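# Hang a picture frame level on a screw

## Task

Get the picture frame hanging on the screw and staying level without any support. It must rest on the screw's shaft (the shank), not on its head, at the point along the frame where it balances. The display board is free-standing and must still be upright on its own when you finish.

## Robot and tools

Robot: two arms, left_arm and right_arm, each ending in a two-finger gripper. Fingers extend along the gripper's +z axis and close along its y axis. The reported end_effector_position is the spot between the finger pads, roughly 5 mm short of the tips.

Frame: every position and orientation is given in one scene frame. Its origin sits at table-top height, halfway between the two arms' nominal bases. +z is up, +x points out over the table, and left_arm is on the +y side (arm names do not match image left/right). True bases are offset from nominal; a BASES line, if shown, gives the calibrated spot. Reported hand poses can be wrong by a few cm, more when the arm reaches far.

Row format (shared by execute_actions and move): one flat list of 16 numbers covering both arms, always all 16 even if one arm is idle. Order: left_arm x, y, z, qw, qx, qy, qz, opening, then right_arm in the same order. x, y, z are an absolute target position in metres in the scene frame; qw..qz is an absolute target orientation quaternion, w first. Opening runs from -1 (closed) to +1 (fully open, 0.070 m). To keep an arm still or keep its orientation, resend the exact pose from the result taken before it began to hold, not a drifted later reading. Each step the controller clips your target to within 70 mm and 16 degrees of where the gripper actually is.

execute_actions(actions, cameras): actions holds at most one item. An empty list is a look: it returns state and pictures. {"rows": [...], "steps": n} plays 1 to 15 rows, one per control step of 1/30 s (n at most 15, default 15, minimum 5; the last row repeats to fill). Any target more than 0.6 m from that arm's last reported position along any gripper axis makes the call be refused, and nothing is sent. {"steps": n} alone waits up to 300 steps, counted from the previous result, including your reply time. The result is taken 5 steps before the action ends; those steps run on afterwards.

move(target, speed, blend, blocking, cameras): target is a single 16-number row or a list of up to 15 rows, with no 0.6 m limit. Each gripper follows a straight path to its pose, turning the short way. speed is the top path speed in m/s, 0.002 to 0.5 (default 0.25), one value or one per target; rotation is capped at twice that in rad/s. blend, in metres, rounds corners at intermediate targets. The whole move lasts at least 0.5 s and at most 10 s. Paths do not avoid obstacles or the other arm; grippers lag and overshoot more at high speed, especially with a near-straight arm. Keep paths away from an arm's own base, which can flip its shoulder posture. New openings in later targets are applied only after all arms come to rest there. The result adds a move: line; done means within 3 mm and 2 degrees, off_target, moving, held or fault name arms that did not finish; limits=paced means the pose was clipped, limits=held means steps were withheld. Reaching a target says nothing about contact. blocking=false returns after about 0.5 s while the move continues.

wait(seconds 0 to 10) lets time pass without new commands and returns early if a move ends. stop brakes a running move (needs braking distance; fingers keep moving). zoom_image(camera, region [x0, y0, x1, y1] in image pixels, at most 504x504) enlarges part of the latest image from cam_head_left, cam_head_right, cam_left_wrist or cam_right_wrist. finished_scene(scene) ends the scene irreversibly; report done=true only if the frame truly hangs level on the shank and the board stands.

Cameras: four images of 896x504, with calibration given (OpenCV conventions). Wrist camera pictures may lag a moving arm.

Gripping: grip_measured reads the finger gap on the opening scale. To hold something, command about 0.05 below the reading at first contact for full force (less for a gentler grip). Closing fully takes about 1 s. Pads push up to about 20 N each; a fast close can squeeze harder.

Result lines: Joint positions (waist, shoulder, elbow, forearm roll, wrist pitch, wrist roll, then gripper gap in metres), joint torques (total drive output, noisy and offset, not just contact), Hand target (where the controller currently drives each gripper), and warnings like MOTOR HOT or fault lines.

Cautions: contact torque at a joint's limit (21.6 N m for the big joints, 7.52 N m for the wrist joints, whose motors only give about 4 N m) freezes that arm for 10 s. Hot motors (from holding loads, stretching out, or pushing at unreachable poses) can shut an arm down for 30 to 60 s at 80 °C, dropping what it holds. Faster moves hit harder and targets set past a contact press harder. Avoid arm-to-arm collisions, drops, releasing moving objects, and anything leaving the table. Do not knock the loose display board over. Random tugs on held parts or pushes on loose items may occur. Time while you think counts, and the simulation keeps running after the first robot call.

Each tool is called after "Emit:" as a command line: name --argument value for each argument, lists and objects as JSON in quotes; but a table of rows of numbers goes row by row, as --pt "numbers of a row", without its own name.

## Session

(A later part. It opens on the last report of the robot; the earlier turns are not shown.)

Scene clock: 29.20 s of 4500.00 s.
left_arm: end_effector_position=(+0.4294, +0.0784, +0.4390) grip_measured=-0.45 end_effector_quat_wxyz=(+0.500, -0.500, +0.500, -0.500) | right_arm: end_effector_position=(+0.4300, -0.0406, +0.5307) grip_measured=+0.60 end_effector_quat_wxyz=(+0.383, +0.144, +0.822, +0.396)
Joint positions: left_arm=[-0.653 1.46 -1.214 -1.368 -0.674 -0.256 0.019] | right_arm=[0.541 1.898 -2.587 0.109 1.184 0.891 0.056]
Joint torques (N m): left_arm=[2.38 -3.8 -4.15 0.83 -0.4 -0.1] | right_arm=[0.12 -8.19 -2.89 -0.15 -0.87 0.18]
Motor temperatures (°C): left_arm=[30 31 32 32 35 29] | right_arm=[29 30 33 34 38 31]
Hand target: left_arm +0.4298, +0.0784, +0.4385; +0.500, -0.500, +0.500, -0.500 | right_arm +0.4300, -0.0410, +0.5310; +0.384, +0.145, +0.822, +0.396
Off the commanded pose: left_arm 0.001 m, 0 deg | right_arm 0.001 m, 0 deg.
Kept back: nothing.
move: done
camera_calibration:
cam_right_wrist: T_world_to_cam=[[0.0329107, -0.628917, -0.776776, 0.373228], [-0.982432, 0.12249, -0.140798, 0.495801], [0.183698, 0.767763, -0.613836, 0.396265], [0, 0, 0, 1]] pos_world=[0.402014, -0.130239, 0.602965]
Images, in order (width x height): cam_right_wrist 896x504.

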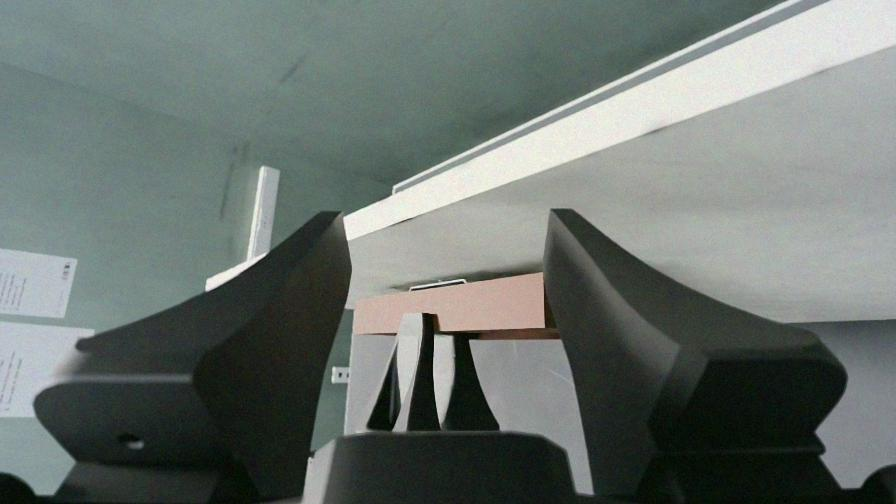

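Emit:
move --pt "0.4270 0.0784 0.4385 0.5 -0.5 0.5 -0.5 -0.5 0.43 -0.041 0.531 0.384 0.145 0.822 0.396 0.6" --pt "0.4277 0.0784 0.4385 0.5 -0.5 0.5 -0.5 -0.5 0.43 -0.041 0.531 0.384 0.145 0.822 0.396 0.6" --speed 0.03 --cameras '["cam_right_wrist"]'

Emit:
zoom_image --camera "cam_right_wrist" --region '[390, 260, 480, 335]'

Scene clock: 30.53 s of 4500.00 s.
left_arm: end_effector_position=(+0.4282, +0.0788, +0.4371) grip_measured=-0.45 end_effector_quat_wxyz=(+0.500, -0.501, +0.501, -0.499) | right_arm: end_effector_position=(+0.4300, -0.0406, +0.5307) grip_measured=+0.60 end_effector_quat_wxyz=(+0.383, +0.144, +0.822, +0.396)
Joint positions: left_arm=[-0.656 1.457 -1.207 -1.371 -0.679 -0.256 0.019] | right_arm=[0.541 1.898 -2.587 0.109 1.184 0.891 0.056]
Joint torques (N m): left_arm=[-0.66 -7.46 -4.55 1.07 -0.5 0.1] | right_arm=[0.54 -8.19 -2.83 -0.14 -0.86 0.16]
Motor temperatures (°C): left_arm=[30 31 32 32 35 29] | right_arm=[29 30 33 34 38 31]
Hand target: left_arm +0.4277, +0.0784, +0.4385; +0.500, -0.500, +0.500, -0.500 | right_arm +0.4300, -0.0410, +0.5310; +0.384, +0.145, +0.822, +0.396
Off the commanded pose: left_arm 0.002 m, 0 deg | right_arm 0.001 m, 0 deg.
Kept back: nothing.
move: done
camera_calibration:
cam_right_wrist: T_world_to_cam=[[0.0329107, -0.628917, -0.776776, 0.373228], [-0.982432, 0.12249, -0.140798, 0.495801], [0.183698, 0.767763, -0.613836, 0.396265], [0, 0, 0, 1]] pos_world=[0.402014, -0.130239, 0.602965]
Images, in order (width x height): cam_right_wrist 896x504.

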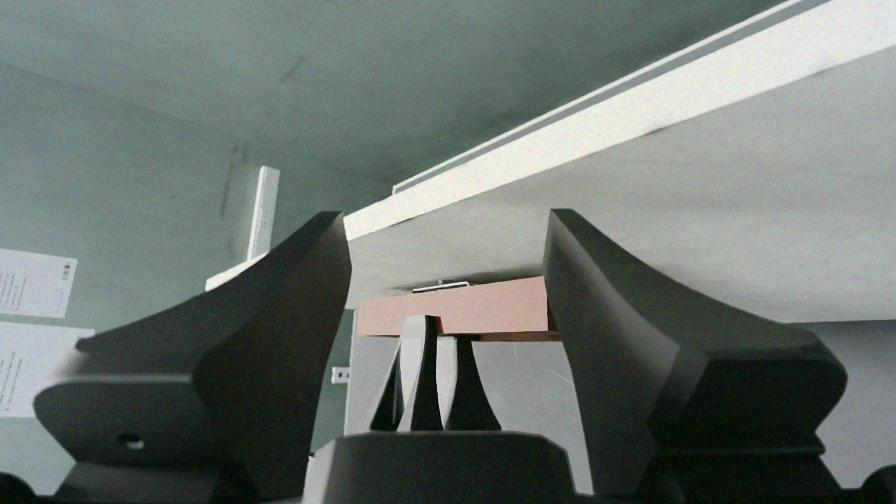

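Scaled by 5.600 from the camera's 896x504 image, which has a finer 1280x720 frame.

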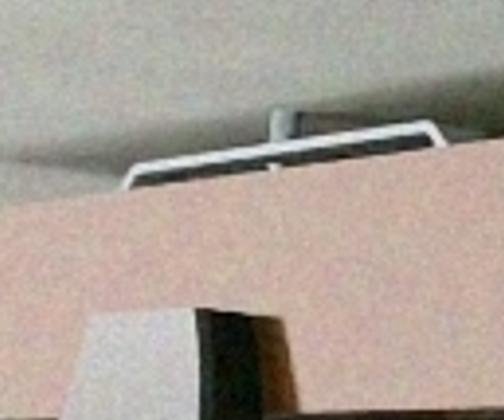

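Emit:
execute_actions --actions '[]' --cameras '["cam_right_wrist"]'

Emit:
zoom_image --camera "cam_right_wrist" --region '[390, 260, 480, 335]'

Scene clock: 30.73 s of 4500.00 s.
left_arm: end_effector_position=(+0.4279, +0.0786, +0.4378) grip_measured=-0.45 end_effector_quat_wxyz=(+0.500, -0.501, +0.500, -0.499) | right_arm: end_effector_position=(+0.4300, -0.0406, +0.5307) grip_measured=+0.60 end_effector_quat_wxyz=(+0.383, +0.144, +0.822, +0.396)
Joint positions: left_arm=[-0.657 1.456 -1.208 -1.371 -0.679 -0.256 0.019] | right_arm=[0.541 1.898 -2.587 0.109 1.184 0.891 0.056]
Joint torques (N m): left_arm=[-0.46 -7.48 -4.95 1.05 -0.46 0.1] | right_arm=[0.61 -8.17 -2.84 -0.15 -0.87 0.15]
Motor temperatures (°C): left_arm=[30 31 32 32 35 29] | right_arm=[29 30 33 34 38 31]
Hand target: left_arm +0.4277, +0.0784, +0.4385; +0.500, -0.500, +0.500, -0.500 | right_arm +0.4300, -0.0410, +0.5310; +0.384, +0.145, +0.822, +0.396
Off the commanded pose: left_arm 0.001 m, 0 deg | right_arm 0.001 m, 0 deg.
Steps of this call (1-6: nothing new was sent). Readings (end_effector_position of left_arm | right_arm):
1: (+0.4282, +0.0788, +0.4375) | (+0.4300, -0.0406, +0.5307)
2: (+0.4282, +0.0788, +0.4375) | (+0.4300, -0.0406, +0.5307)
4: (+0.4280, +0.0790, +0.4378) | (+0.4300, -0.0406, +0.5307)
6: the state above
camera_calibration:
cam_right_wrist: T_world_to_cam=[[0.0329107, -0.628917, -0.776776, 0.373228], [-0.982432, 0.12249, -0.140798, 0.495801], [0.183698, 0.767763, -0.613836, 0.396265], [0, 0, 0, 1]] pos_world=[0.402014, -0.130239, 0.602965]
Images, in order (width x height): cam_right_wrist 896x504.

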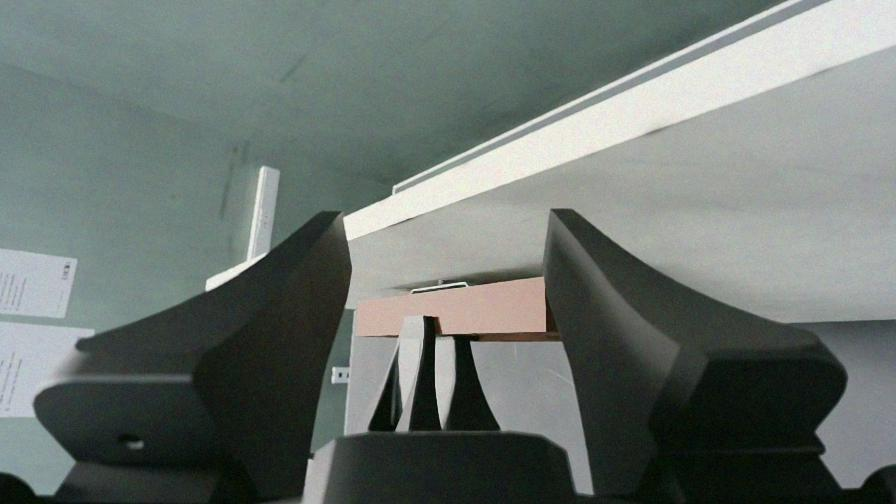

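Scaled by 5.600 from the camera's 896x504 image, which has a finer 1280x720 frame.

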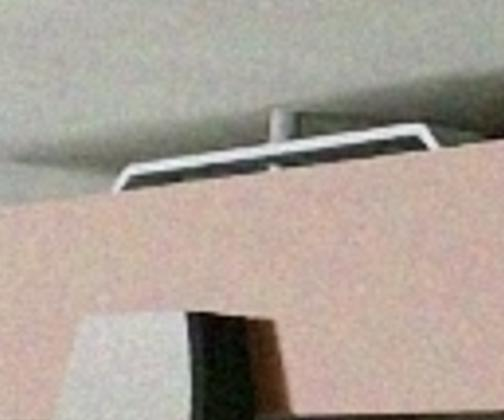

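Emit:
move --pt "0.4277 0.0784 0.434 0.5 -0.5 0.5 -0.5 -0.5 0.43 -0.041 0.531 0.384 0.145 0.822 0.396 0.6" --speed 0.02 --cameras '["cam_right_wrist"]'

Emit:
zoom_image --camera "cam_right_wrist" --region '[390, 260, 480, 335]'

Scene clock: 31.93 s of 4500.00 s.
left_arm: end_effector_position=(+0.4277, +0.0786, +0.4342) grip_measured=-0.45 end_effector_quat_wxyz=(+0.500, -0.500, +0.500, -0.500) | right_arm: end_effector_position=(+0.4300, -0.0406, +0.5307) grip_measured=+0.60 end_effector_quat_wxyz=(+0.383, +0.144, +0.822, +0.396)
Joint positions: left_arm=[-0.657 1.456 -1.192 -1.349 -0.682 -0.283 0.019] | right_arm=[0.541 1.898 -2.587 0.109 1.184 0.891 0.056]
Joint torques (N m): left_arm=[-0.72 -5.79 -3.47 0.92 -0.84 -0.01] | right_arm=[0.7 -8.18 -2.86 -0.15 -0.86 0.13]
Motor temperatures (°C): left_arm=[30 31 32 32 35 29] | right_arm=[29 30 33 34 38 31]
Hand target: left_arm +0.4277, +0.0784, +0.4340; +0.500, -0.500, +0.500, -0.500 | right_arm +0.4300, -0.0410, +0.5310; +0.384, +0.145, +0.822, +0.396
Off the commanded pose: left_arm 0.000 m, 0 deg | right_arm 0.001 m, 0 deg.
Kept back: nothing.
move: done
camera_calibration:
cam_right_wrist: T_world_to_cam=[[0.0329107, -0.628917, -0.776776, 0.373228], [-0.982432, 0.12249, -0.140798, 0.495801], [0.183698, 0.767763, -0.613836, 0.396265], [0, 0, 0, 1]] pos_world=[0.402014, -0.130239, 0.602965]
Images, in order (width x height): cam_right_wrist 896x504.

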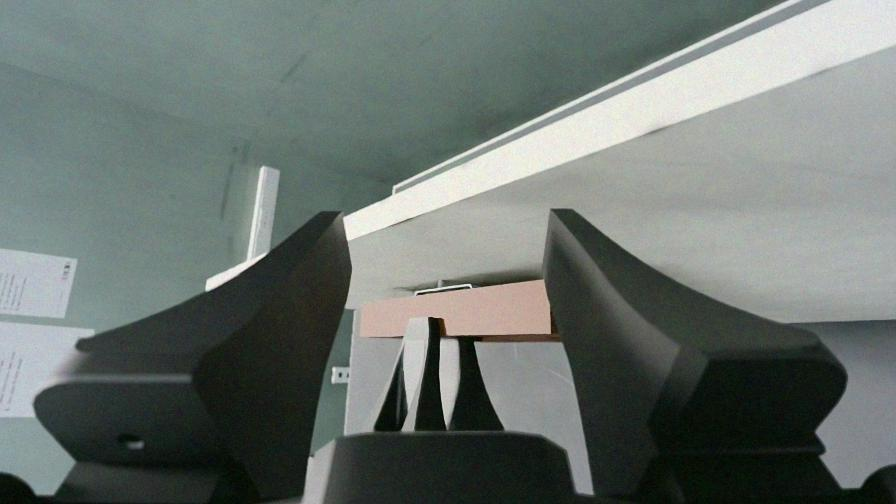

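Scaled by 5.600 from the camera's 896x504 image, which has a finer 1280x720 frame.

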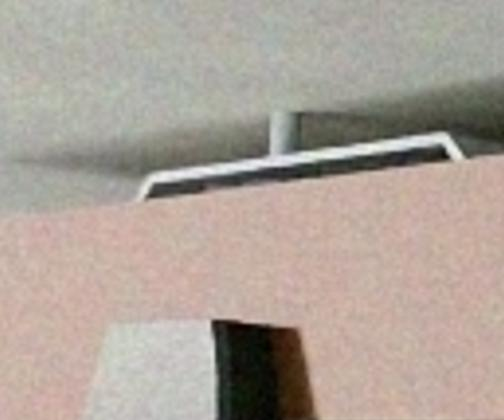

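Emit:
zoom_image --camera "cam_right_wrist" --region '[350, 262, 560, 352]'

Emit:
zoom_image --camera "cam_right_wrist" --region '[410, 270, 480, 310]'

Scaled by 2.400 from the camera's 896x504 image, which has a finer 1280x720 frame.

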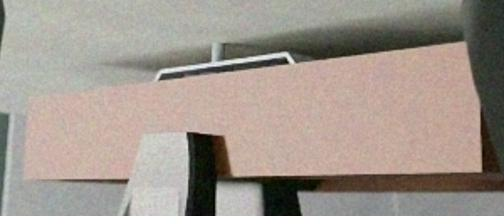

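Scaled by 7.200 from the camera's 896x504 image, which has a finer 1280x720 frame.

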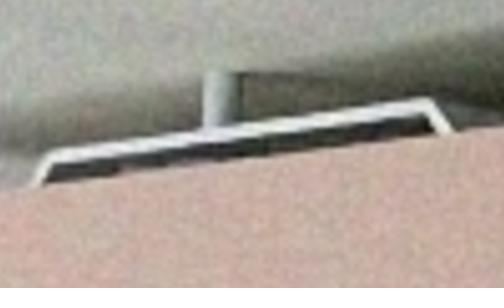

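Emit:
move --pt "0.4277 0.0784 0.434 0.5 -0.5 0.5 -0.5 -0.5 0.395 -0.106 0.45 0.242 0.242 0.665 0.664 0.6" --speed 0.2 --cameras '["cam_right_wrist"]'

Scene clock: 38.57 s of 4500.00 s.
left_arm: end_effector_position=(+0.4277, +0.0786, +0.4342) grip_measured=-0.45 end_effector_quat_wxyz=(+0.500, -0.500, +0.500, -0.500) | right_arm: end_effector_position=(+0.3950, -0.1060, +0.4498) grip_measured=+0.60 end_effector_quat_wxyz=(+0.242, +0.242, +0.665, +0.664)
Joint positions: left_arm=[-0.657 1.456 -1.192 -1.349 -0.682 -0.283 0.019] | right_arm=[0.141 1.402 -1.202 1.687 0.762 -0.163 0.056]
Joint torques (N m): left_arm=[-0.07 -5.55 -4.61 0.79 -0.81 0.11] | right_arm=[0.18 -5.32 -4.47 0.57 0.11 0.17]
Motor temperatures (°C): left_arm=[30 31 32 32 35 29] | right_arm=[29 31 33 34 38 31]
Hand target: left_arm +0.4277, +0.0784, +0.4340; +0.500, -0.500, +0.500, -0.500 | right_arm +0.3950, -0.1060, +0.4500; +0.242, +0.242, +0.665, +0.664
Off the commanded pose: left_arm 0.000 m, 0 deg | right_arm 0.000 m, 0 deg.
Kept back: nothing.
move: done
camera_calibration:
cam_right_wrist: T_world_to_cam=[[-0.0363636, 0.0152435, -0.999222, 0.466043], [-0.998449, 0.0416155, 0.0369704, 0.375864], [0.0421467, 0.999017, 0.0137066, 0.2014], [0, 0, 0, 1]] pos_world=[0.38374, -0.223948, 0.449024]
Images, in order (width x height): cam_right_wrist 896x504.

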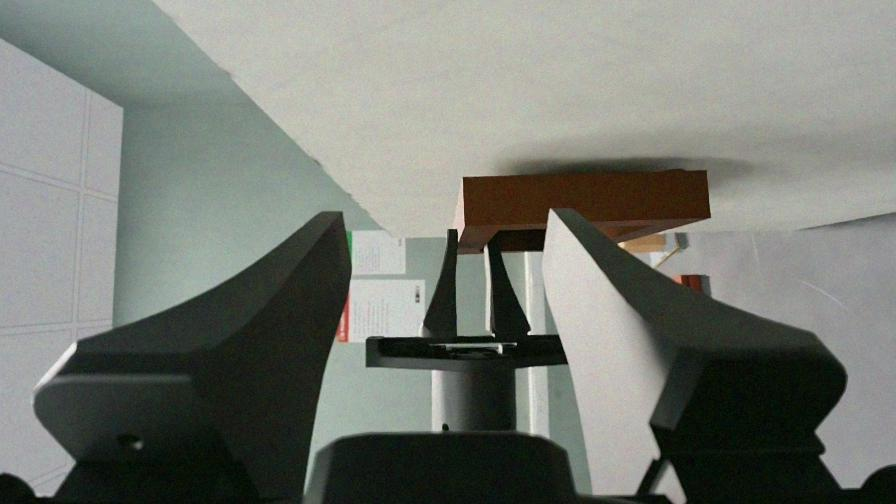

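Emit:
move --pt "0.4277 0.0774 0.4295 0.5 -0.5 0.5 -0.5 -0.5 0.43 -0.041 0.531 0.384 0.145 0.822 0.396 0.6" --speed 0.15 --cameras '["cam_right_wrist"]'

Emit:
zoom_image --camera "cam_right_wrist" --region '[410, 270, 480, 310]'

Scene clock: 45.77 s of 4500.00 s.
left_arm: end_effector_position=(+0.4273, +0.0783, +0.4311) grip_measured=-0.45 end_effector_quat_wxyz=(+0.501, -0.500, +0.498, -0.501) | right_arm: end_effector_position=(+0.4299, -0.0408, +0.5310) grip_measured=+0.60 end_effector_quat_wxyz=(+0.384, +0.145, +0.822, +0.396)
Joint positions: left_arm=[-0.66 1.457 -1.179 -1.328 -0.69 -0.309 0.019] | right_arm=[0.541 1.897 -2.586 0.11 1.183 0.89 0.056]
Joint torques (N m): left_arm=[-2.92 -0.49 1.43 -1.04 1.31 -0.27] | right_arm=[0.3 -6.79 -3.21 -0.15 -0.77 0.16]
Motor temperatures (°C): left_arm=[30 31 32 32 35 29] | right_arm=[29 30 33 34 38 31]
Hand target: left_arm +0.4277, +0.0774, +0.4295; +0.500, -0.500, +0.500, -0.500 | right_arm +0.4300, -0.0410, +0.5310; +0.384, +0.145, +0.822, +0.396
Off the commanded pose: left_arm 0.002 m, 0 deg | right_arm 0.000 m, 0 deg.
Kept back: nothing.
move: done
camera_calibration:
cam_right_wrist: T_world_to_cam=[[0.0332372, -0.628493, -0.777105, 0.373332], [-0.982369, 0.12258, -0.141155, 0.495952], [0.183972, 0.768095, -0.613338, 0.396254], [0, 0, 0, 1]] pos_world=[0.4019, -0.130518, 0.603162]
Images, in order (width x height): cam_right_wrist 896x504.

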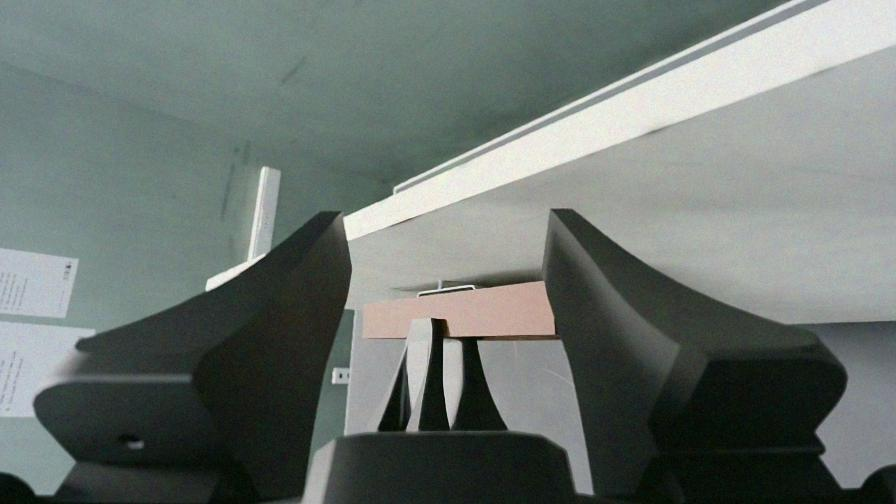

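Scaled by 7.200 from the camera's 896x504 image, which has a finer 1280x720 frame.

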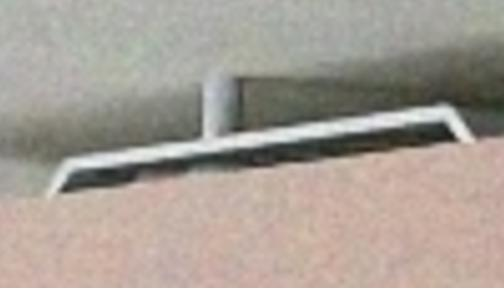

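Emit:
move --pt "0.4275 0.0786 0.4345 0.5 -0.5 0.5 -0.5 -0.5 0.43 -0.041 0.531 0.384 0.145 0.822 0.396 0.6" --pt "0.4285 0.0786 0.4345 0.5 -0.5 0.5 -0.5 -0.5 0.43 -0.041 0.531 0.384 0.145 0.822 0.396 0.6" --pt "0.4283 0.0786 0.4305 0.5 -0.5 0.5 -0.5 -0.5 0.43 -0.041 0.531 0.384 0.145 0.822 0.396 0.6" --speed '[0.03, 0.02, 0.012]' --cameras '["cam_right_wrist"]'

Emit:
zoom_image --camera "cam_right_wrist" --region '[410, 270, 480, 310]'

Scene clock: 53.03 s of 4500.00 s.
left_arm: end_effector_position=(+0.4294, +0.0781, +0.4282) grip_measured=-0.45 end_effector_quat_wxyz=(+0.500, -0.500, +0.502, -0.498) | right_arm: end_effector_position=(+0.4300, -0.0410, +0.5311) grip_measured=+0.60 end_effector_quat_wxyz=(+0.384, +0.145, +0.822, +0.396)
Joint positions: left_arm=[-0.654 1.463 -1.18 -1.331 -0.682 -0.306 0.019] | right_arm=[0.541 1.898 -2.587 0.109 1.183 0.89 0.056]
Joint torques (N m): left_arm=[-4.21 -3.98 -0.52 -0.26 1.09 -0.11] | right_arm=[-0.43 -7.26 -3.93 -0.14 -0.63 0.19]
Motor temperatures (°C): left_arm=[30 31 32 32 36 29] | right_arm=[29 31 33 34 38 31]
Hand target: left_arm +0.4283, +0.0786, +0.4305; +0.500, -0.500, +0.500, -0.500 | right_arm +0.4300, -0.0410, +0.5310; +0.384, +0.145, +0.822, +0.396
Off the commanded pose: left_arm 0.003 m, 0 deg | right_arm 0.000 m, 0 deg.
Kept back: nothing.
move: done
camera_calibration:
cam_right_wrist: T_world_to_cam=[[0.0332889, -0.628845, -0.776818, 0.373117], [-0.982219, 0.123102, -0.141743, 0.496327], [0.184762, 0.767724, -0.613566, 0.396191], [0, 0, 0, 1]] pos_world=[0.40188, -0.130631, 0.603285]
Images, in order (width x height): cam_right_wrist 896x504.

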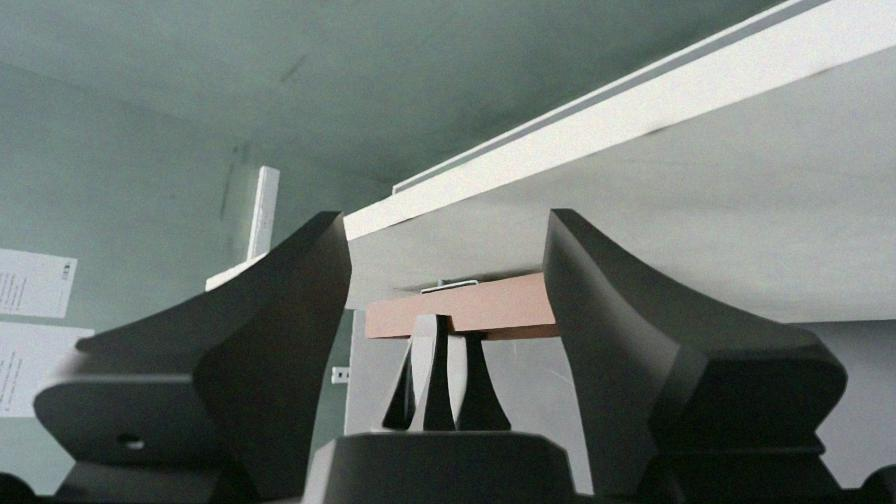

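Scaled by 7.200 from the camera's 896x504 image, which has a finer 1280x720 frame.

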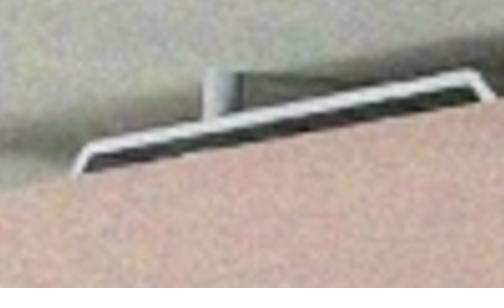

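Emit:
execute_actions --actions '[{"steps": 20}]' --cameras '["cam_right_wrist"]'

Emit:
zoom_image --camera "cam_right_wrist" --region '[410, 270, 480, 310]'

Scene clock: 53.70 s of 4500.00 s.
left_arm: end_effector_position=(+0.4289, +0.0780, +0.4285) grip_measured=-0.45 end_effector_quat_wxyz=(+0.499, -0.500, +0.502, -0.499) | right_arm: end_effector_position=(+0.4300, -0.0410, +0.5311) grip_measured=+0.60 end_effector_quat_wxyz=(+0.384, +0.145, +0.822, +0.396)
Joint positions: left_arm=[-0.655 1.461 -1.179 -1.332 -0.682 -0.306 0.019] | right_arm=[0.541 1.898 -2.587 0.109 1.183 0.89 0.056]
Joint torques (N m): left_arm=[-4.17 -6.33 -2.65 0.65 0.53 0] | right_arm=[-0.46 -6.58 -3.86 -0.16 -0.63 0.18]
Motor temperatures (°C): left_arm=[30 31 32 32 36 29] | right_arm=[29 31 33 34 38 31]
Hand target: left_arm +0.4283, +0.0786, +0.4305; +0.500, -0.500, +0.500, -0.500 | right_arm +0.4300, -0.0410, +0.5310; +0.384, +0.145, +0.822, +0.396
Off the commanded pose: left_arm 0.002 m, 0 deg | right_arm 0.000 m, 0 deg.
Steps of this call (1-20: nothing new was sent). Readings (end_effector_position of left_arm | right_arm):
1: (+0.4294, +0.0781, +0.4282) | (+0.4300, -0.0410, +0.5311)
2: (+0.4294, +0.0781, +0.4282) | (+0.4300, -0.0410, +0.5311)
4: (+0.4292, +0.0782, +0.4286) | (+0.4300, -0.0410, +0.5311)
8: (+0.4291, +0.0779, +0.4284) | (+0.4300, -0.0410, +0.5311)
20: the state above
camera_calibration:
cam_right_wrist: T_world_to_cam=[[0.0332889, -0.628845, -0.776818, 0.373117], [-0.982219, 0.123102, -0.141743, 0.496327], [0.184762, 0.767724, -0.613566, 0.396191], [0, 0, 0, 1]] pos_world=[0.40188, -0.130631, 0.603285]
Images, in order (width x height): cam_right_wrist 896x504.

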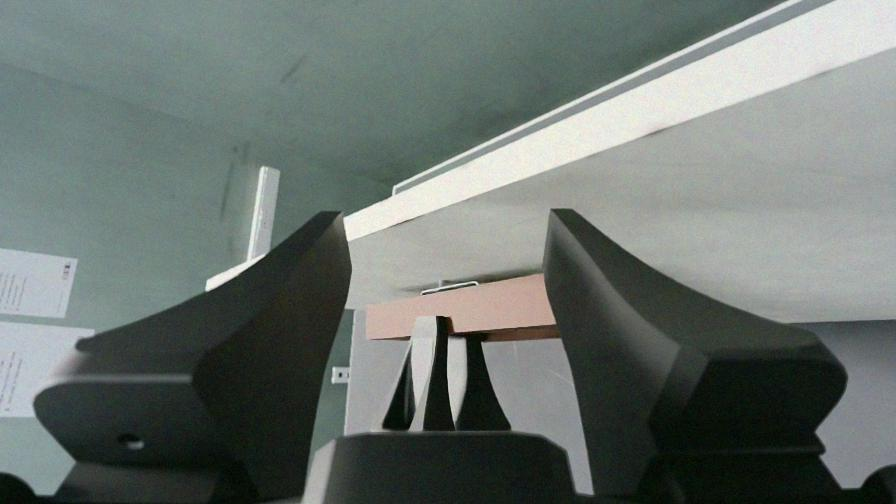

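Scaled by 7.200 from the camera's 896x504 image, which has a finer 1280x720 frame.

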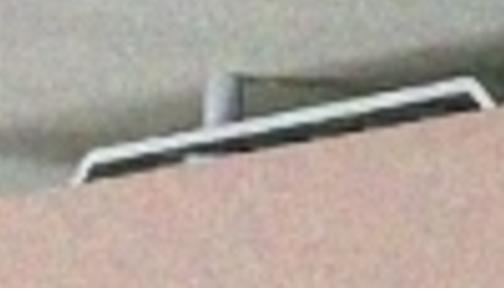

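Emit:
move --pt "0.4287 0.0782 0.4292 0.5 -0.5 0.5 -0.5 -0.5 0.43 -0.041 0.531 0.384 0.145 0.822 0.396 0.6" --pt "0.4287 0.0788 0.4280 0.5 -0.5 0.5 -0.5 -0.5 0.43 -0.041 0.531 0.384 0.145 0.822 0.396 0.6" --speed 0.015 --cameras '["cam_right_wrist"]'

Emit:
zoom_image --camera "cam_right_wrist" --region '[410, 270, 480, 310]'

Scene clock: 55.37 s of 4500.00 s.
left_arm: end_effector_position=(+0.4284, +0.0782, +0.4288) grip_measured=-0.45 end_effector_quat_wxyz=(+0.500, -0.499, +0.500, -0.501) | right_arm: end_effector_position=(+0.4300, -0.0410, +0.5311) grip_measured=+0.60 end_effector_quat_wxyz=(+0.384, +0.145, +0.822, +0.396)
Joint positions: left_arm=[-0.655 1.46 -1.173 -1.317 -0.684 -0.321 0.019] | right_arm=[0.541 1.898 -2.587 0.109 1.183 0.89 0.056]
Joint torques (N m): left_arm=[-0.05 -6.7 -2.25 0.36 -0.76 -0.11] | right_arm=[-0.43 -6.35 -3.87 -0.15 -0.63 0.18]
Motor temperatures (°C): left_arm=[30 31 32 32 36 29] | right_arm=[29 31 33 34 38 31]
Hand target: left_arm +0.4287, +0.0788, +0.4280; +0.500, -0.500, +0.500, -0.500 | right_arm +0.4300, -0.0410, +0.5310; +0.384, +0.145, +0.822, +0.396
Off the commanded pose: left_arm 0.001 m, 0 deg | right_arm 0.000 m, 0 deg.
Kept back: nothing.
move: done
camera_calibration:
cam_right_wrist: T_world_to_cam=[[0.0332889, -0.628845, -0.776818, 0.373117], [-0.982219, 0.123102, -0.141743, 0.496327], [0.184762, 0.767724, -0.613566, 0.396191], [0, 0, 0, 1]] pos_world=[0.40188, -0.130631, 0.603285]
Images, in order (width x height): cam_right_wrist 896x504.

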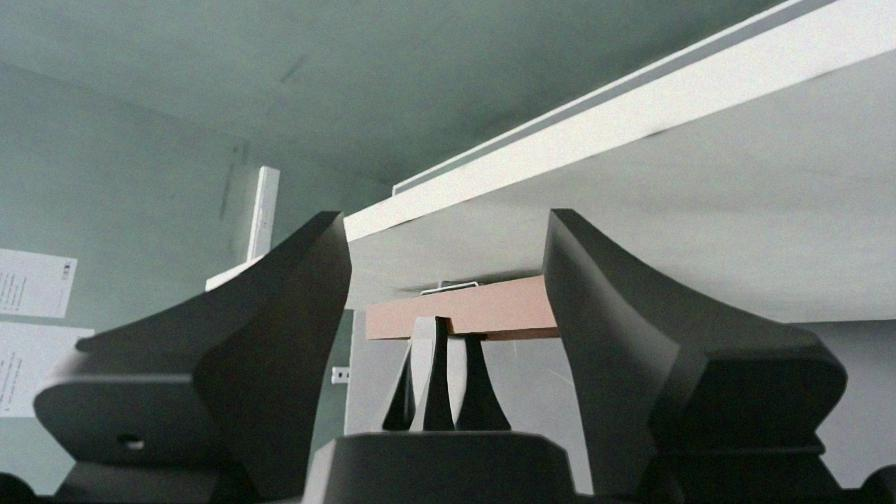

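Scaled by 7.200 from the camera's 896x504 image, which has a finer 1280x720 frame.

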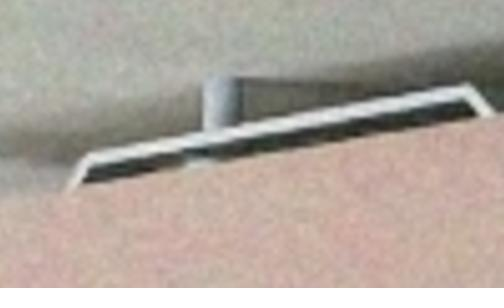

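Emit:
move --pt "0.4287 0.0785 0.4268 0.5 -0.5 0.5 -0.5 -0.5 0.43 -0.041 0.531 0.384 0.145 0.822 0.396 0.6" --speed 0.012 --cameras '["cam_right_wrist"]'

Emit:
zoom_image --camera "cam_right_wrist" --region '[410, 270, 480, 310]'

Scene clock: 56.40 s of 4500.00 s.
left_arm: end_effector_position=(+0.4284, +0.0790, +0.4280) grip_measured=-0.45 end_effector_quat_wxyz=(+0.501, -0.500, +0.499, -0.501) | right_arm: end_effector_position=(+0.4300, -0.0410, +0.5311) grip_measured=+0.60 end_effector_quat_wxyz=(+0.384, +0.145, +0.822, +0.396)
Joint positions: left_arm=[-0.654 1.46 -1.169 -1.313 -0.687 -0.327 0.019] | right_arm=[0.541 1.898 -2.587 0.109 1.183 0.89 0.056]
Joint torques (N m): left_arm=[-1.58 -4.04 -1.54 0.2 -0.37 -0.11] | right_arm=[-0.48 -6.28 -3.9 -0.15 -0.63 0.18]
Motor temperatures (°C): left_arm=[30 31 32 32 36 29] | right_arm=[29 31 33 34 38 31]
Hand target: left_arm +0.4287, +0.0785, +0.4268; +0.500, -0.500, +0.500, -0.500 | right_arm +0.4300, -0.0410, +0.5310; +0.384, +0.145, +0.822, +0.396
Off the commanded pose: left_arm 0.001 m, 0 deg | right_arm 0.000 m, 0 deg.
Kept back: nothing.
move: done
camera_calibration:
cam_right_wrist: T_world_to_cam=[[0.0332889, -0.628845, -0.776818, 0.373117], [-0.982219, 0.123102, -0.141743, 0.496327], [0.184762, 0.767724, -0.613566, 0.396191], [0, 0, 0, 1]] pos_world=[0.40188, -0.130631, 0.603285]
Images, in order (width x height): cam_right_wrist 896x504.

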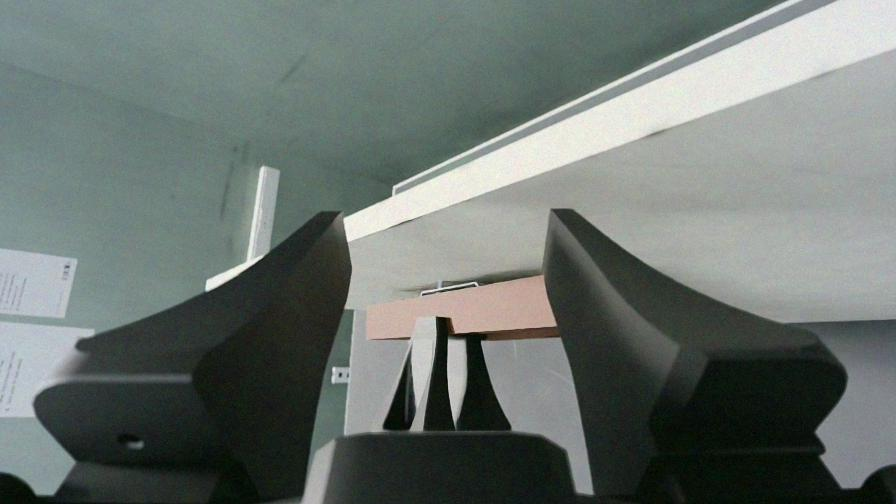

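Scaled by 7.200 from the camera's 896x504 image, which has a finer 1280x720 frame.

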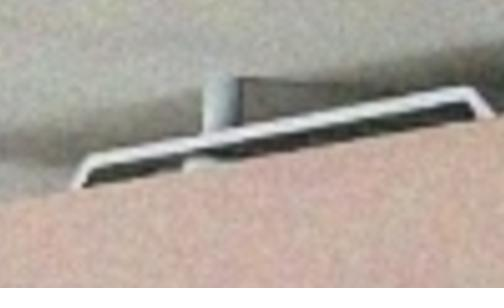

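Emit:
move --pt "0.4287 0.0798 0.4268 0.5 -0.5 0.5 -0.5 -0.5 0.43 -0.041 0.531 0.384 0.145 0.822 0.396 0.6" --pt "0.4287 0.0808 0.4262 0.5 -0.5 0.5 -0.5 -0.5 0.43 -0.041 0.531 0.384 0.145 0.822 0.396 0.6" --speed 0.012 --cameras '["cam_right_wrist"]'

Emit:
zoom_image --camera "cam_right_wrist" --region '[410, 270, 480, 310]'

Scene clock: 57.47 s of 4500.00 s.
left_arm: end_effector_position=(+0.4284, +0.0797, +0.4271) grip_measured=-0.45 end_effector_quat_wxyz=(+0.500, -0.499, +0.500, -0.501) | right_arm: end_effector_position=(+0.4300, -0.0410, +0.5311) grip_measured=+0.60 end_effector_quat_wxyz=(+0.384, +0.145, +0.822, +0.396)
Joint positions: left_arm=[-0.649 1.457 -1.163 -1.306 -0.679 -0.335 0.019] | right_arm=[0.541 1.898 -2.587 0.109 1.183 0.89 0.056]
Joint torques (N m): left_arm=[2.42 -3.36 1.46 -1.19 -0.57 -0.18] | right_arm=[-0.43 -6.3 -3.85 -0.15 -0.63 0.19]
Motor temperatures (°C): left_arm=[30 31 32 32 36 29] | right_arm=[29 31 33 34 38 31]
Hand target: left_arm +0.4287, +0.0808, +0.4262; +0.500, -0.500, +0.500, -0.500 | right_arm +0.4300, -0.0410, +0.5310; +0.384, +0.145, +0.822, +0.396
Off the commanded pose: left_arm 0.001 m, 0 deg | right_arm 0.000 m, 0 deg.
Kept back: nothing.
move: done
camera_calibration:
cam_right_wrist: T_world_to_cam=[[0.0332889, -0.628845, -0.776818, 0.373117], [-0.982219, 0.123102, -0.141743, 0.496327], [0.184762, 0.767724, -0.613566, 0.396191], [0, 0, 0, 1]] pos_world=[0.40188, -0.130631, 0.603285]
Images, in order (width x height): cam_right_wrist 896x504.

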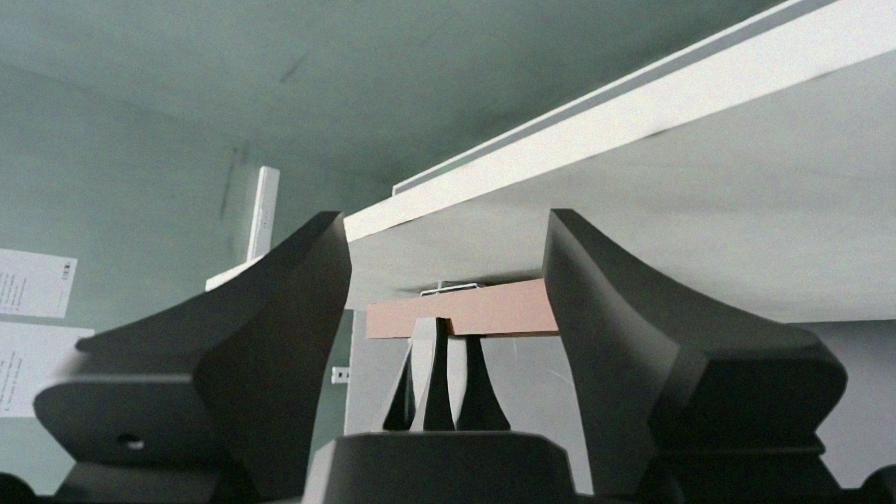

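Scaled by 7.200 from the camera's 896x504 image, which has a finer 1280x720 frame.

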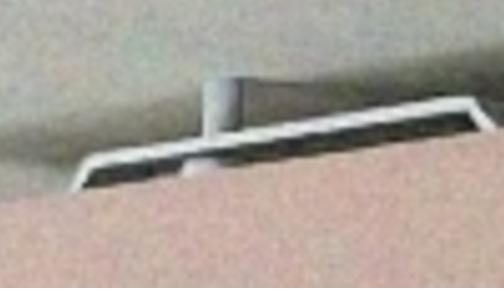

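Emit:
move --pt "0.4286 0.0787 0.4264 0.5 -0.5 0.5 -0.5 -0.5 0.43 -0.041 0.531 0.384 0.145 0.822 0.396 0.6" --speed 0.012 --cameras '["cam_right_wrist"]'

Scene clock: 58.77 s of 4500.00 s.
left_arm: end_effector_position=(+0.4286, +0.0802, +0.4266) grip_measured=-0.44 end_effector_quat_wxyz=(+0.501, -0.501, +0.499, -0.499) | right_arm: end_effector_position=(+0.4300, -0.0410, +0.5311) grip_measured=+0.60 end_effector_quat_wxyz=(+0.384, +0.145, +0.822, +0.396)
Joint positions: left_arm=[-0.652 1.46 -1.165 -1.311 -0.689 -0.331 0.019] | right_arm=[0.541 1.898 -2.587 0.109 1.183 0.89 0.056]
Joint torques (N m): left_arm=[0.27 -0.63 0.75 -1.27 -0.1 0] | right_arm=[-0.42 -6.31 -3.87 -0.15 -0.64 0.18]
Motor temperatures (°C): left_arm=[30 31 32 32 36 29] | right_arm=[29 31 33 34 38 31]
Hand target: left_arm +0.4286, +0.0787, +0.4264; +0.500, -0.500, +0.500, -0.500 | right_arm +0.4300, -0.0410, +0.5310; +0.384, +0.145, +0.822, +0.396
Off the commanded pose: left_arm 0.001 m, 0 deg | right_arm 0.000 m, 0 deg.
Kept back: nothing.
move: done
camera_calibration:
cam_right_wrist: T_world_to_cam=[[0.0332889, -0.628845, -0.776818, 0.373117], [-0.982219, 0.123102, -0.141743, 0.496327], [0.184762, 0.767724, -0.613566, 0.396191], [0, 0, 0, 1]] pos_world=[0.40188, -0.130631, 0.603285]
Images, in order (width x height): cam_right_wrist 896x504.

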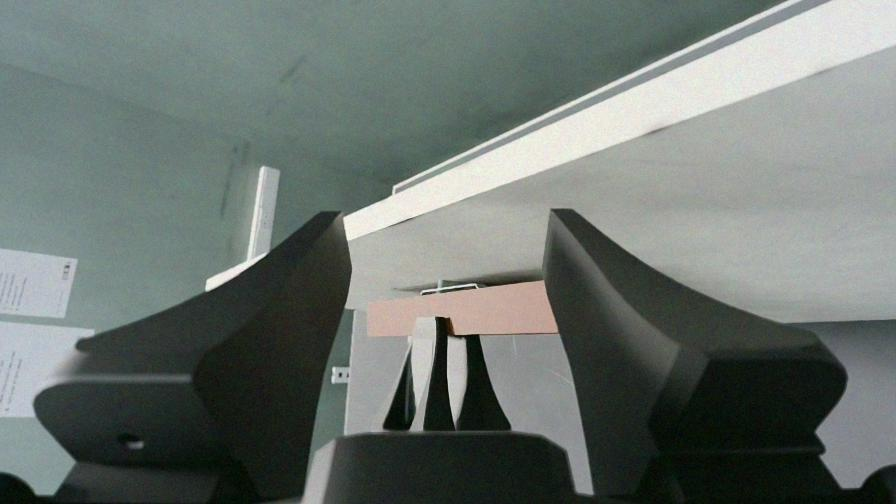

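Emit:
move --pt "0.4286 0.0816 0.4268 0.5 -0.5 0.5 -0.5 -0.5 0.43 -0.041 0.531 0.384 0.145 0.822 0.396 0.6" --pt "0.4286 0.0820 0.4256 0.5 -0.5 0.5 -0.5 -0.5 0.43 -0.041 0.531 0.384 0.145 0.822 0.396 0.6" --speed 0.012 --cameras '["cam_right_wrist"]'

Emit:
zoom_image --camera "cam_right_wrist" --region '[410, 270, 480, 310]'

Scene clock: 59.83 s of 4500.00 s.
left_arm: end_effector_position=(+0.4282, +0.0800, +0.4265) grip_measured=-0.44 end_effector_quat_wxyz=(+0.499, -0.498, +0.501, -0.502) | right_arm: end_effector_position=(+0.4300, -0.0410, +0.5311) grip_measured=+0.60 end_effector_quat_wxyz=(+0.384, +0.145, +0.822, +0.396)
Joint positions: left_arm=[-0.647 1.455 -1.158 -1.3 -0.676 -0.34 0.019] | right_arm=[0.541 1.898 -2.587 0.109 1.183 0.89 0.056]
Joint torques (N m): left_arm=[4.61 -1.15 3.47 -2.06 -0.98 -0.19] | right_arm=[-0.45 -6.36 -3.89 -0.16 -0.64 0.18]
Motor temperatures (°C): left_arm=[30 31 32 32 36 29] | right_arm=[29 31 33 34 38 31]
Hand target: left_arm +0.4286, +0.0820, +0.4256; +0.500, -0.500, +0.500, -0.500 | right_arm +0.4300, -0.0410, +0.5310; +0.384, +0.145, +0.822, +0.396
Off the commanded pose: left_arm 0.002 m, 0 deg | right_arm 0.000 m, 0 deg.
Kept back: nothing.
move: done
camera_calibration:
cam_right_wrist: T_world_to_cam=[[0.0332889, -0.628845, -0.776818, 0.373117], [-0.982219, 0.123102, -0.141743, 0.496327], [0.184762, 0.767724, -0.613566, 0.396191], [0, 0, 0, 1]] pos_world=[0.40188, -0.130631, 0.603285]
Images, in order (width x height): cam_right_wrist 896x504.

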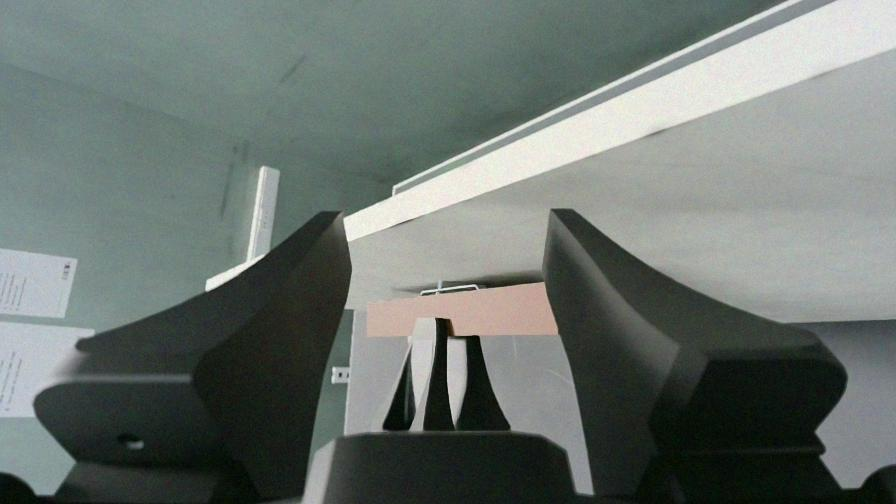

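Scaled by 7.200 from the camera's 896x504 image, which has a finer 1280x720 frame.

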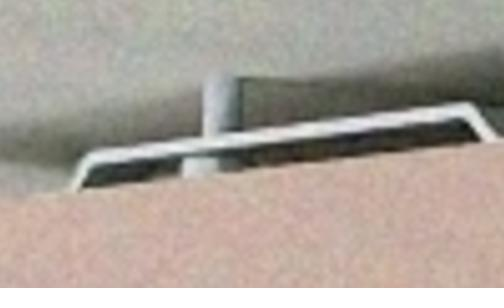

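Emit:
move --pt "0.4283 0.0801 0.4275 0.5 -0.5 0.5 -0.5 -0.5 0.43 -0.041 0.531 0.384 0.145 0.822 0.396 0.6" --pt "0.4283 0.0801 0.4270 0.5 -0.5 0.5 -0.5 -0.5 0.43 -0.041 0.531 0.384 0.145 0.822 0.396 0.6" --speed 0.012 --cameras '["cam_right_wrist"]'

Emit:
zoom_image --camera "cam_right_wrist" --region '[410, 270, 480, 310]'

Scene clock: 62.00 s of 4500.00 s.
left_arm: end_effector_position=(+0.4286, +0.0814, +0.4267) grip_measured=-0.44 end_effector_quat_wxyz=(+0.501, -0.501, +0.499, -0.499) | right_arm: end_effector_position=(+0.4300, -0.0410, +0.5311) grip_measured=+0.60 end_effector_quat_wxyz=(+0.384, +0.145, +0.822, +0.396)
Joint positions: left_arm=[-0.648 1.457 -1.164 -1.314 -0.684 -0.327 0.019] | right_arm=[0.541 1.898 -2.587 0.109 1.183 0.89 0.056]
Joint torques (N m): left_arm=[7.29 0.28 3.66 -2.17 -2.52 -0.29] | right_arm=[-0.41 -6.35 -3.86 -0.15 -0.65 0.17]
Motor temperatures (°C): left_arm=[30 31 32 33 36 29] | right_arm=[29 31 33 34 38 31]
Hand target: left_arm +0.4283, +0.0801, +0.4270; +0.500, -0.500, +0.500, -0.500 | right_arm +0.4300, -0.0410, +0.5310; +0.384, +0.145, +0.822, +0.396
Off the commanded pose: left_arm 0.001 m, 0 deg | right_arm 0.000 m, 0 deg.
Kept back: nothing.
move: done
camera_calibration:
cam_right_wrist: T_world_to_cam=[[0.0332889, -0.628845, -0.776818, 0.373117], [-0.982219, 0.123102, -0.141743, 0.496327], [0.184762, 0.767724, -0.613566, 0.396191], [0, 0, 0, 1]] pos_world=[0.40188, -0.130631, 0.603285]
Images, in order (width x height): cam_right_wrist 896x504.

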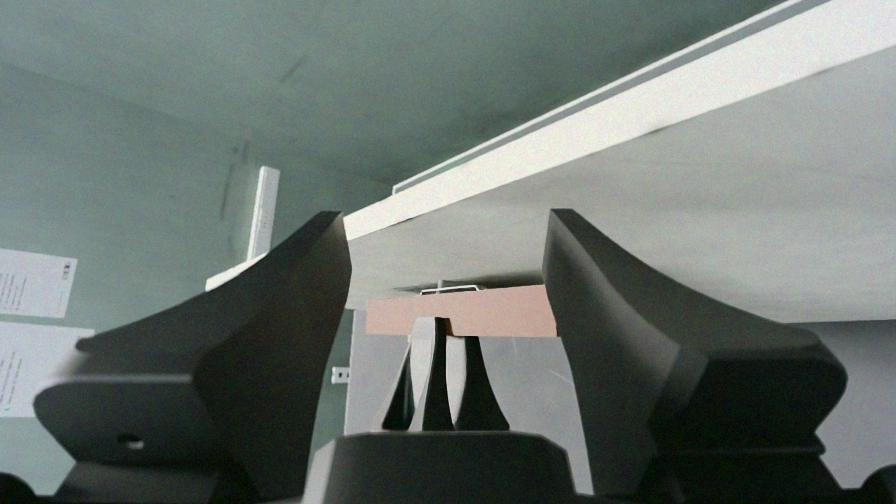

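Scaled by 7.200 from the camera's 896x504 image, which has a finer 1280x720 frame.

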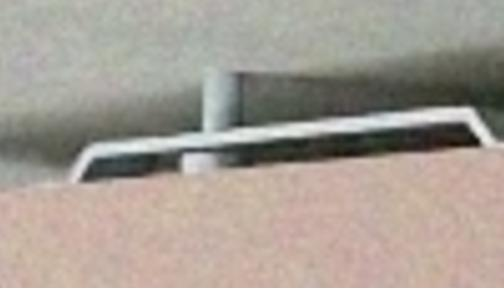

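Emit:
execute_actions --actions '[]' --cameras '["cam_right_wrist"]'

Emit:
zoom_image --camera "cam_right_wrist" --region '[410, 270, 480, 310]'

Scene clock: 62.90 s of 4500.00 s.
left_arm: end_effector_position=(+0.4285, +0.0810, +0.4268) grip_measured=-0.44 end_effector_quat_wxyz=(+0.501, -0.501, +0.499, -0.499) | right_arm: end_effector_position=(+0.4300, -0.0410, +0.5311) grip_measured=+0.60 end_effector_quat_wxyz=(+0.384, +0.145, +0.822, +0.396)
Joint positions: left_arm=[-0.649 1.457 -1.164 -1.313 -0.684 -0.328 0.019] | right_arm=[0.541 1.898 -2.587 0.109 1.183 0.89 0.056]
Joint torques (N m): left_arm=[4.06 -0.39 2.61 -1.66 -1.02 -0.24] | right_arm=[-0.42 -6.41 -3.86 -0.15 -0.65 0.16]
Motor temperatures (°C): left_arm=[30 31 32 33 36 29] | right_arm=[29 31 33 34 38 31]
Hand target: left_arm +0.4283, +0.0801, +0.4270; +0.500, -0.500, +0.500, -0.500 | right_arm +0.4300, -0.0410, +0.5310; +0.384, +0.145, +0.822, +0.396
Off the commanded pose: left_arm 0.001 m, 0 deg | right_arm 0.000 m, 0 deg.
Steps of this call (1-27: nothing new was sent). Readings (end_effector_position of left_arm | right_arm):
1: (+0.4286, +0.0814, +0.4267) | (+0.4300, -0.0410, +0.5311)
2: (+0.4286, +0.0814, +0.4267) | (+0.4300, -0.0410, +0.5311)
4: (+0.4286, +0.0814, +0.4267) | (+0.4300, -0.0410, +0.5311)
8: (+0.4286, +0.0814, +0.4268) | (+0.4300, -0.0410, +0.5311)
27: the state above
camera_calibration:
cam_right_wrist: T_world_to_cam=[[0.0332889, -0.628845, -0.776818, 0.373117], [-0.982219, 0.123102, -0.141743, 0.496327], [0.184762, 0.767724, -0.613566, 0.396191], [0, 0, 0, 1]] pos_world=[0.40188, -0.130631, 0.603285]
Images, in order (width x height): cam_right_wrist 896x504.

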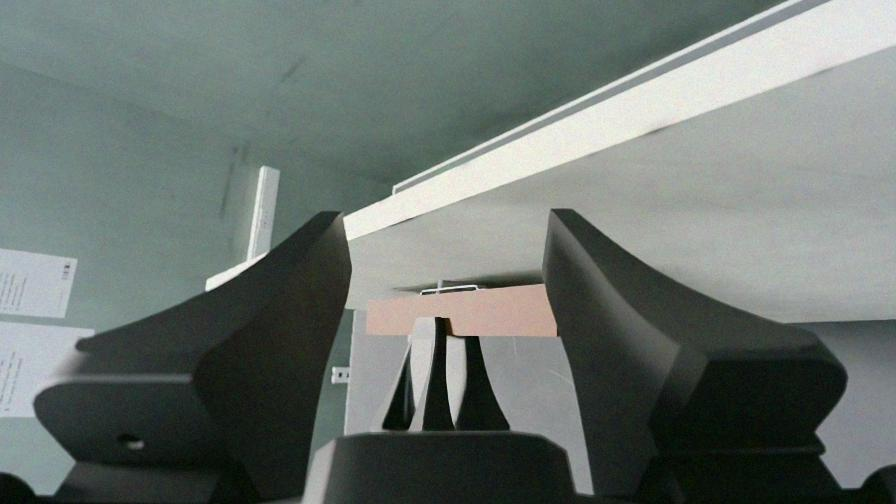

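Scaled by 7.200 from the camera's 896x504 image, which has a finer 1280x720 frame.

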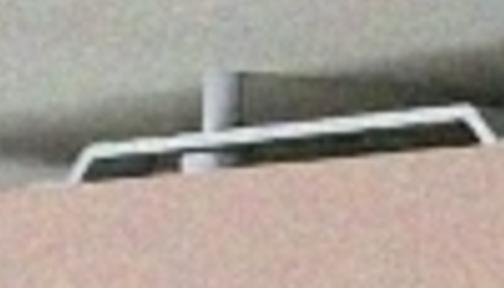

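Emit:
move --target '[0.4283, 0.0800, 0.4275, 0.5, -0.5, 0.5, -0.5, -0.50, 0.43, -0.041, 0.531, 0.384, 0.145, 0.822, 0.396, 0.6]' --speed 0.02 --cameras '["cam_right_wrist"]'

Emit:
zoom_image --camera "cam_right_wrist" --region '[410, 270, 480, 310]'

Scene clock: 63.97 s of 4500.00 s.
left_arm: end_effector_position=(+0.4285, +0.0809, +0.4268) grip_measured=-0.44 end_effector_quat_wxyz=(+0.500, -0.501, +0.500, -0.499) | right_arm: end_effector_position=(+0.4300, -0.0410, +0.5311) grip_measured=+0.60 end_effector_quat_wxyz=(+0.384, +0.145, +0.822, +0.396)
Joint positions: left_arm=[-0.649 1.457 -1.165 -1.315 -0.683 -0.326 0.019] | right_arm=[0.541 1.898 -2.587 0.109 1.183 0.89 0.056]
Joint torques (N m): left_arm=[0.74 -1.13 0.7 -1.27 0.01 -0.01] | right_arm=[-0.39 -6.4 -3.85 -0.14 -0.66 0.17]
Motor temperatures (°C): left_arm=[30 31 32 33 36 29] | right_arm=[29 31 33 34 38 31]
Hand target: left_arm +0.4283, +0.0800, +0.4275; +0.500, -0.500, +0.500, -0.500 | right_arm +0.4300, -0.0410, +0.5310; +0.384, +0.145, +0.822, +0.396
Off the commanded pose: left_arm 0.001 m, 0 deg | right_arm 0.000 m, 0 deg.
Kept back: nothing.
move: done
camera_calibration:
cam_right_wrist: T_world_to_cam=[[0.0332889, -0.628845, -0.776818, 0.373117], [-0.982219, 0.123102, -0.141743, 0.496327], [0.184762, 0.767724, -0.613566, 0.396191], [0, 0, 0, 1]] pos_world=[0.40188, -0.130631, 0.603285]
Images, in order (width x height): cam_right_wrist 896x504.

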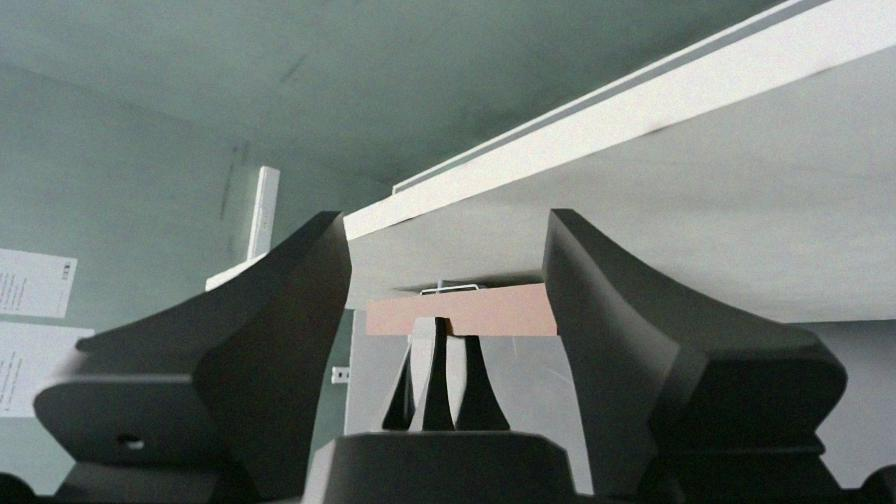

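Scaled by 7.200 from the camera's 896x504 image, which has a finer 1280x720 frame.

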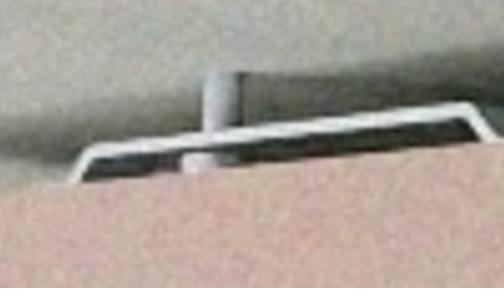

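Emit:
move --pt "0.4284 0.0806 0.4280 0.5 -0.5 0.5 -0.5 -0.50 0.43 -0.041 0.531 0.384 0.145 0.822 0.396 0.6" --speed 0.02 --cameras '[]'

Scene clock: 64.93 s of 4500.00 s.
left_arm: end_effector_position=(+0.4285, +0.0803, +0.4269) grip_measured=-0.45 end_effector_quat_wxyz=(+0.500, -0.500, +0.501, -0.499) | right_arm: end_effector_position=(+0.4300, -0.0410, +0.5311) grip_measured=+0.60 end_effector_quat_wxyz=(+0.384, +0.145, +0.822, +0.396)
Joint positions: left_arm=[-0.649 1.457 -1.166 -1.316 -0.68 -0.324 0.019] | right_arm=[0.541 1.898 -2.587 0.109 1.183 0.89 0.056]
Joint torques (N m): left_arm=[0.8 -2.99 -0.96 -0.57 0.64 0.04] | right_arm=[-0.4 -6.39 -3.86 -0.14 -0.66 0.17]
Motor temperatures (°C): left_arm=[30 31 32 33 36 29] | right_arm=[29 31 33 34 38 31]
Hand target: left_arm +0.4284, +0.0806, +0.4280; +0.500, -0.500, +0.500, -0.500 | right_arm +0.4300, -0.0410, +0.5310; +0.384, +0.145, +0.822, +0.396
Off the commanded pose: left_arm 0.001 m, 0 deg | right_arm 0.000 m, 0 deg.
Kept back: nothing.
move: done
No camera images: "cameras" was empty.


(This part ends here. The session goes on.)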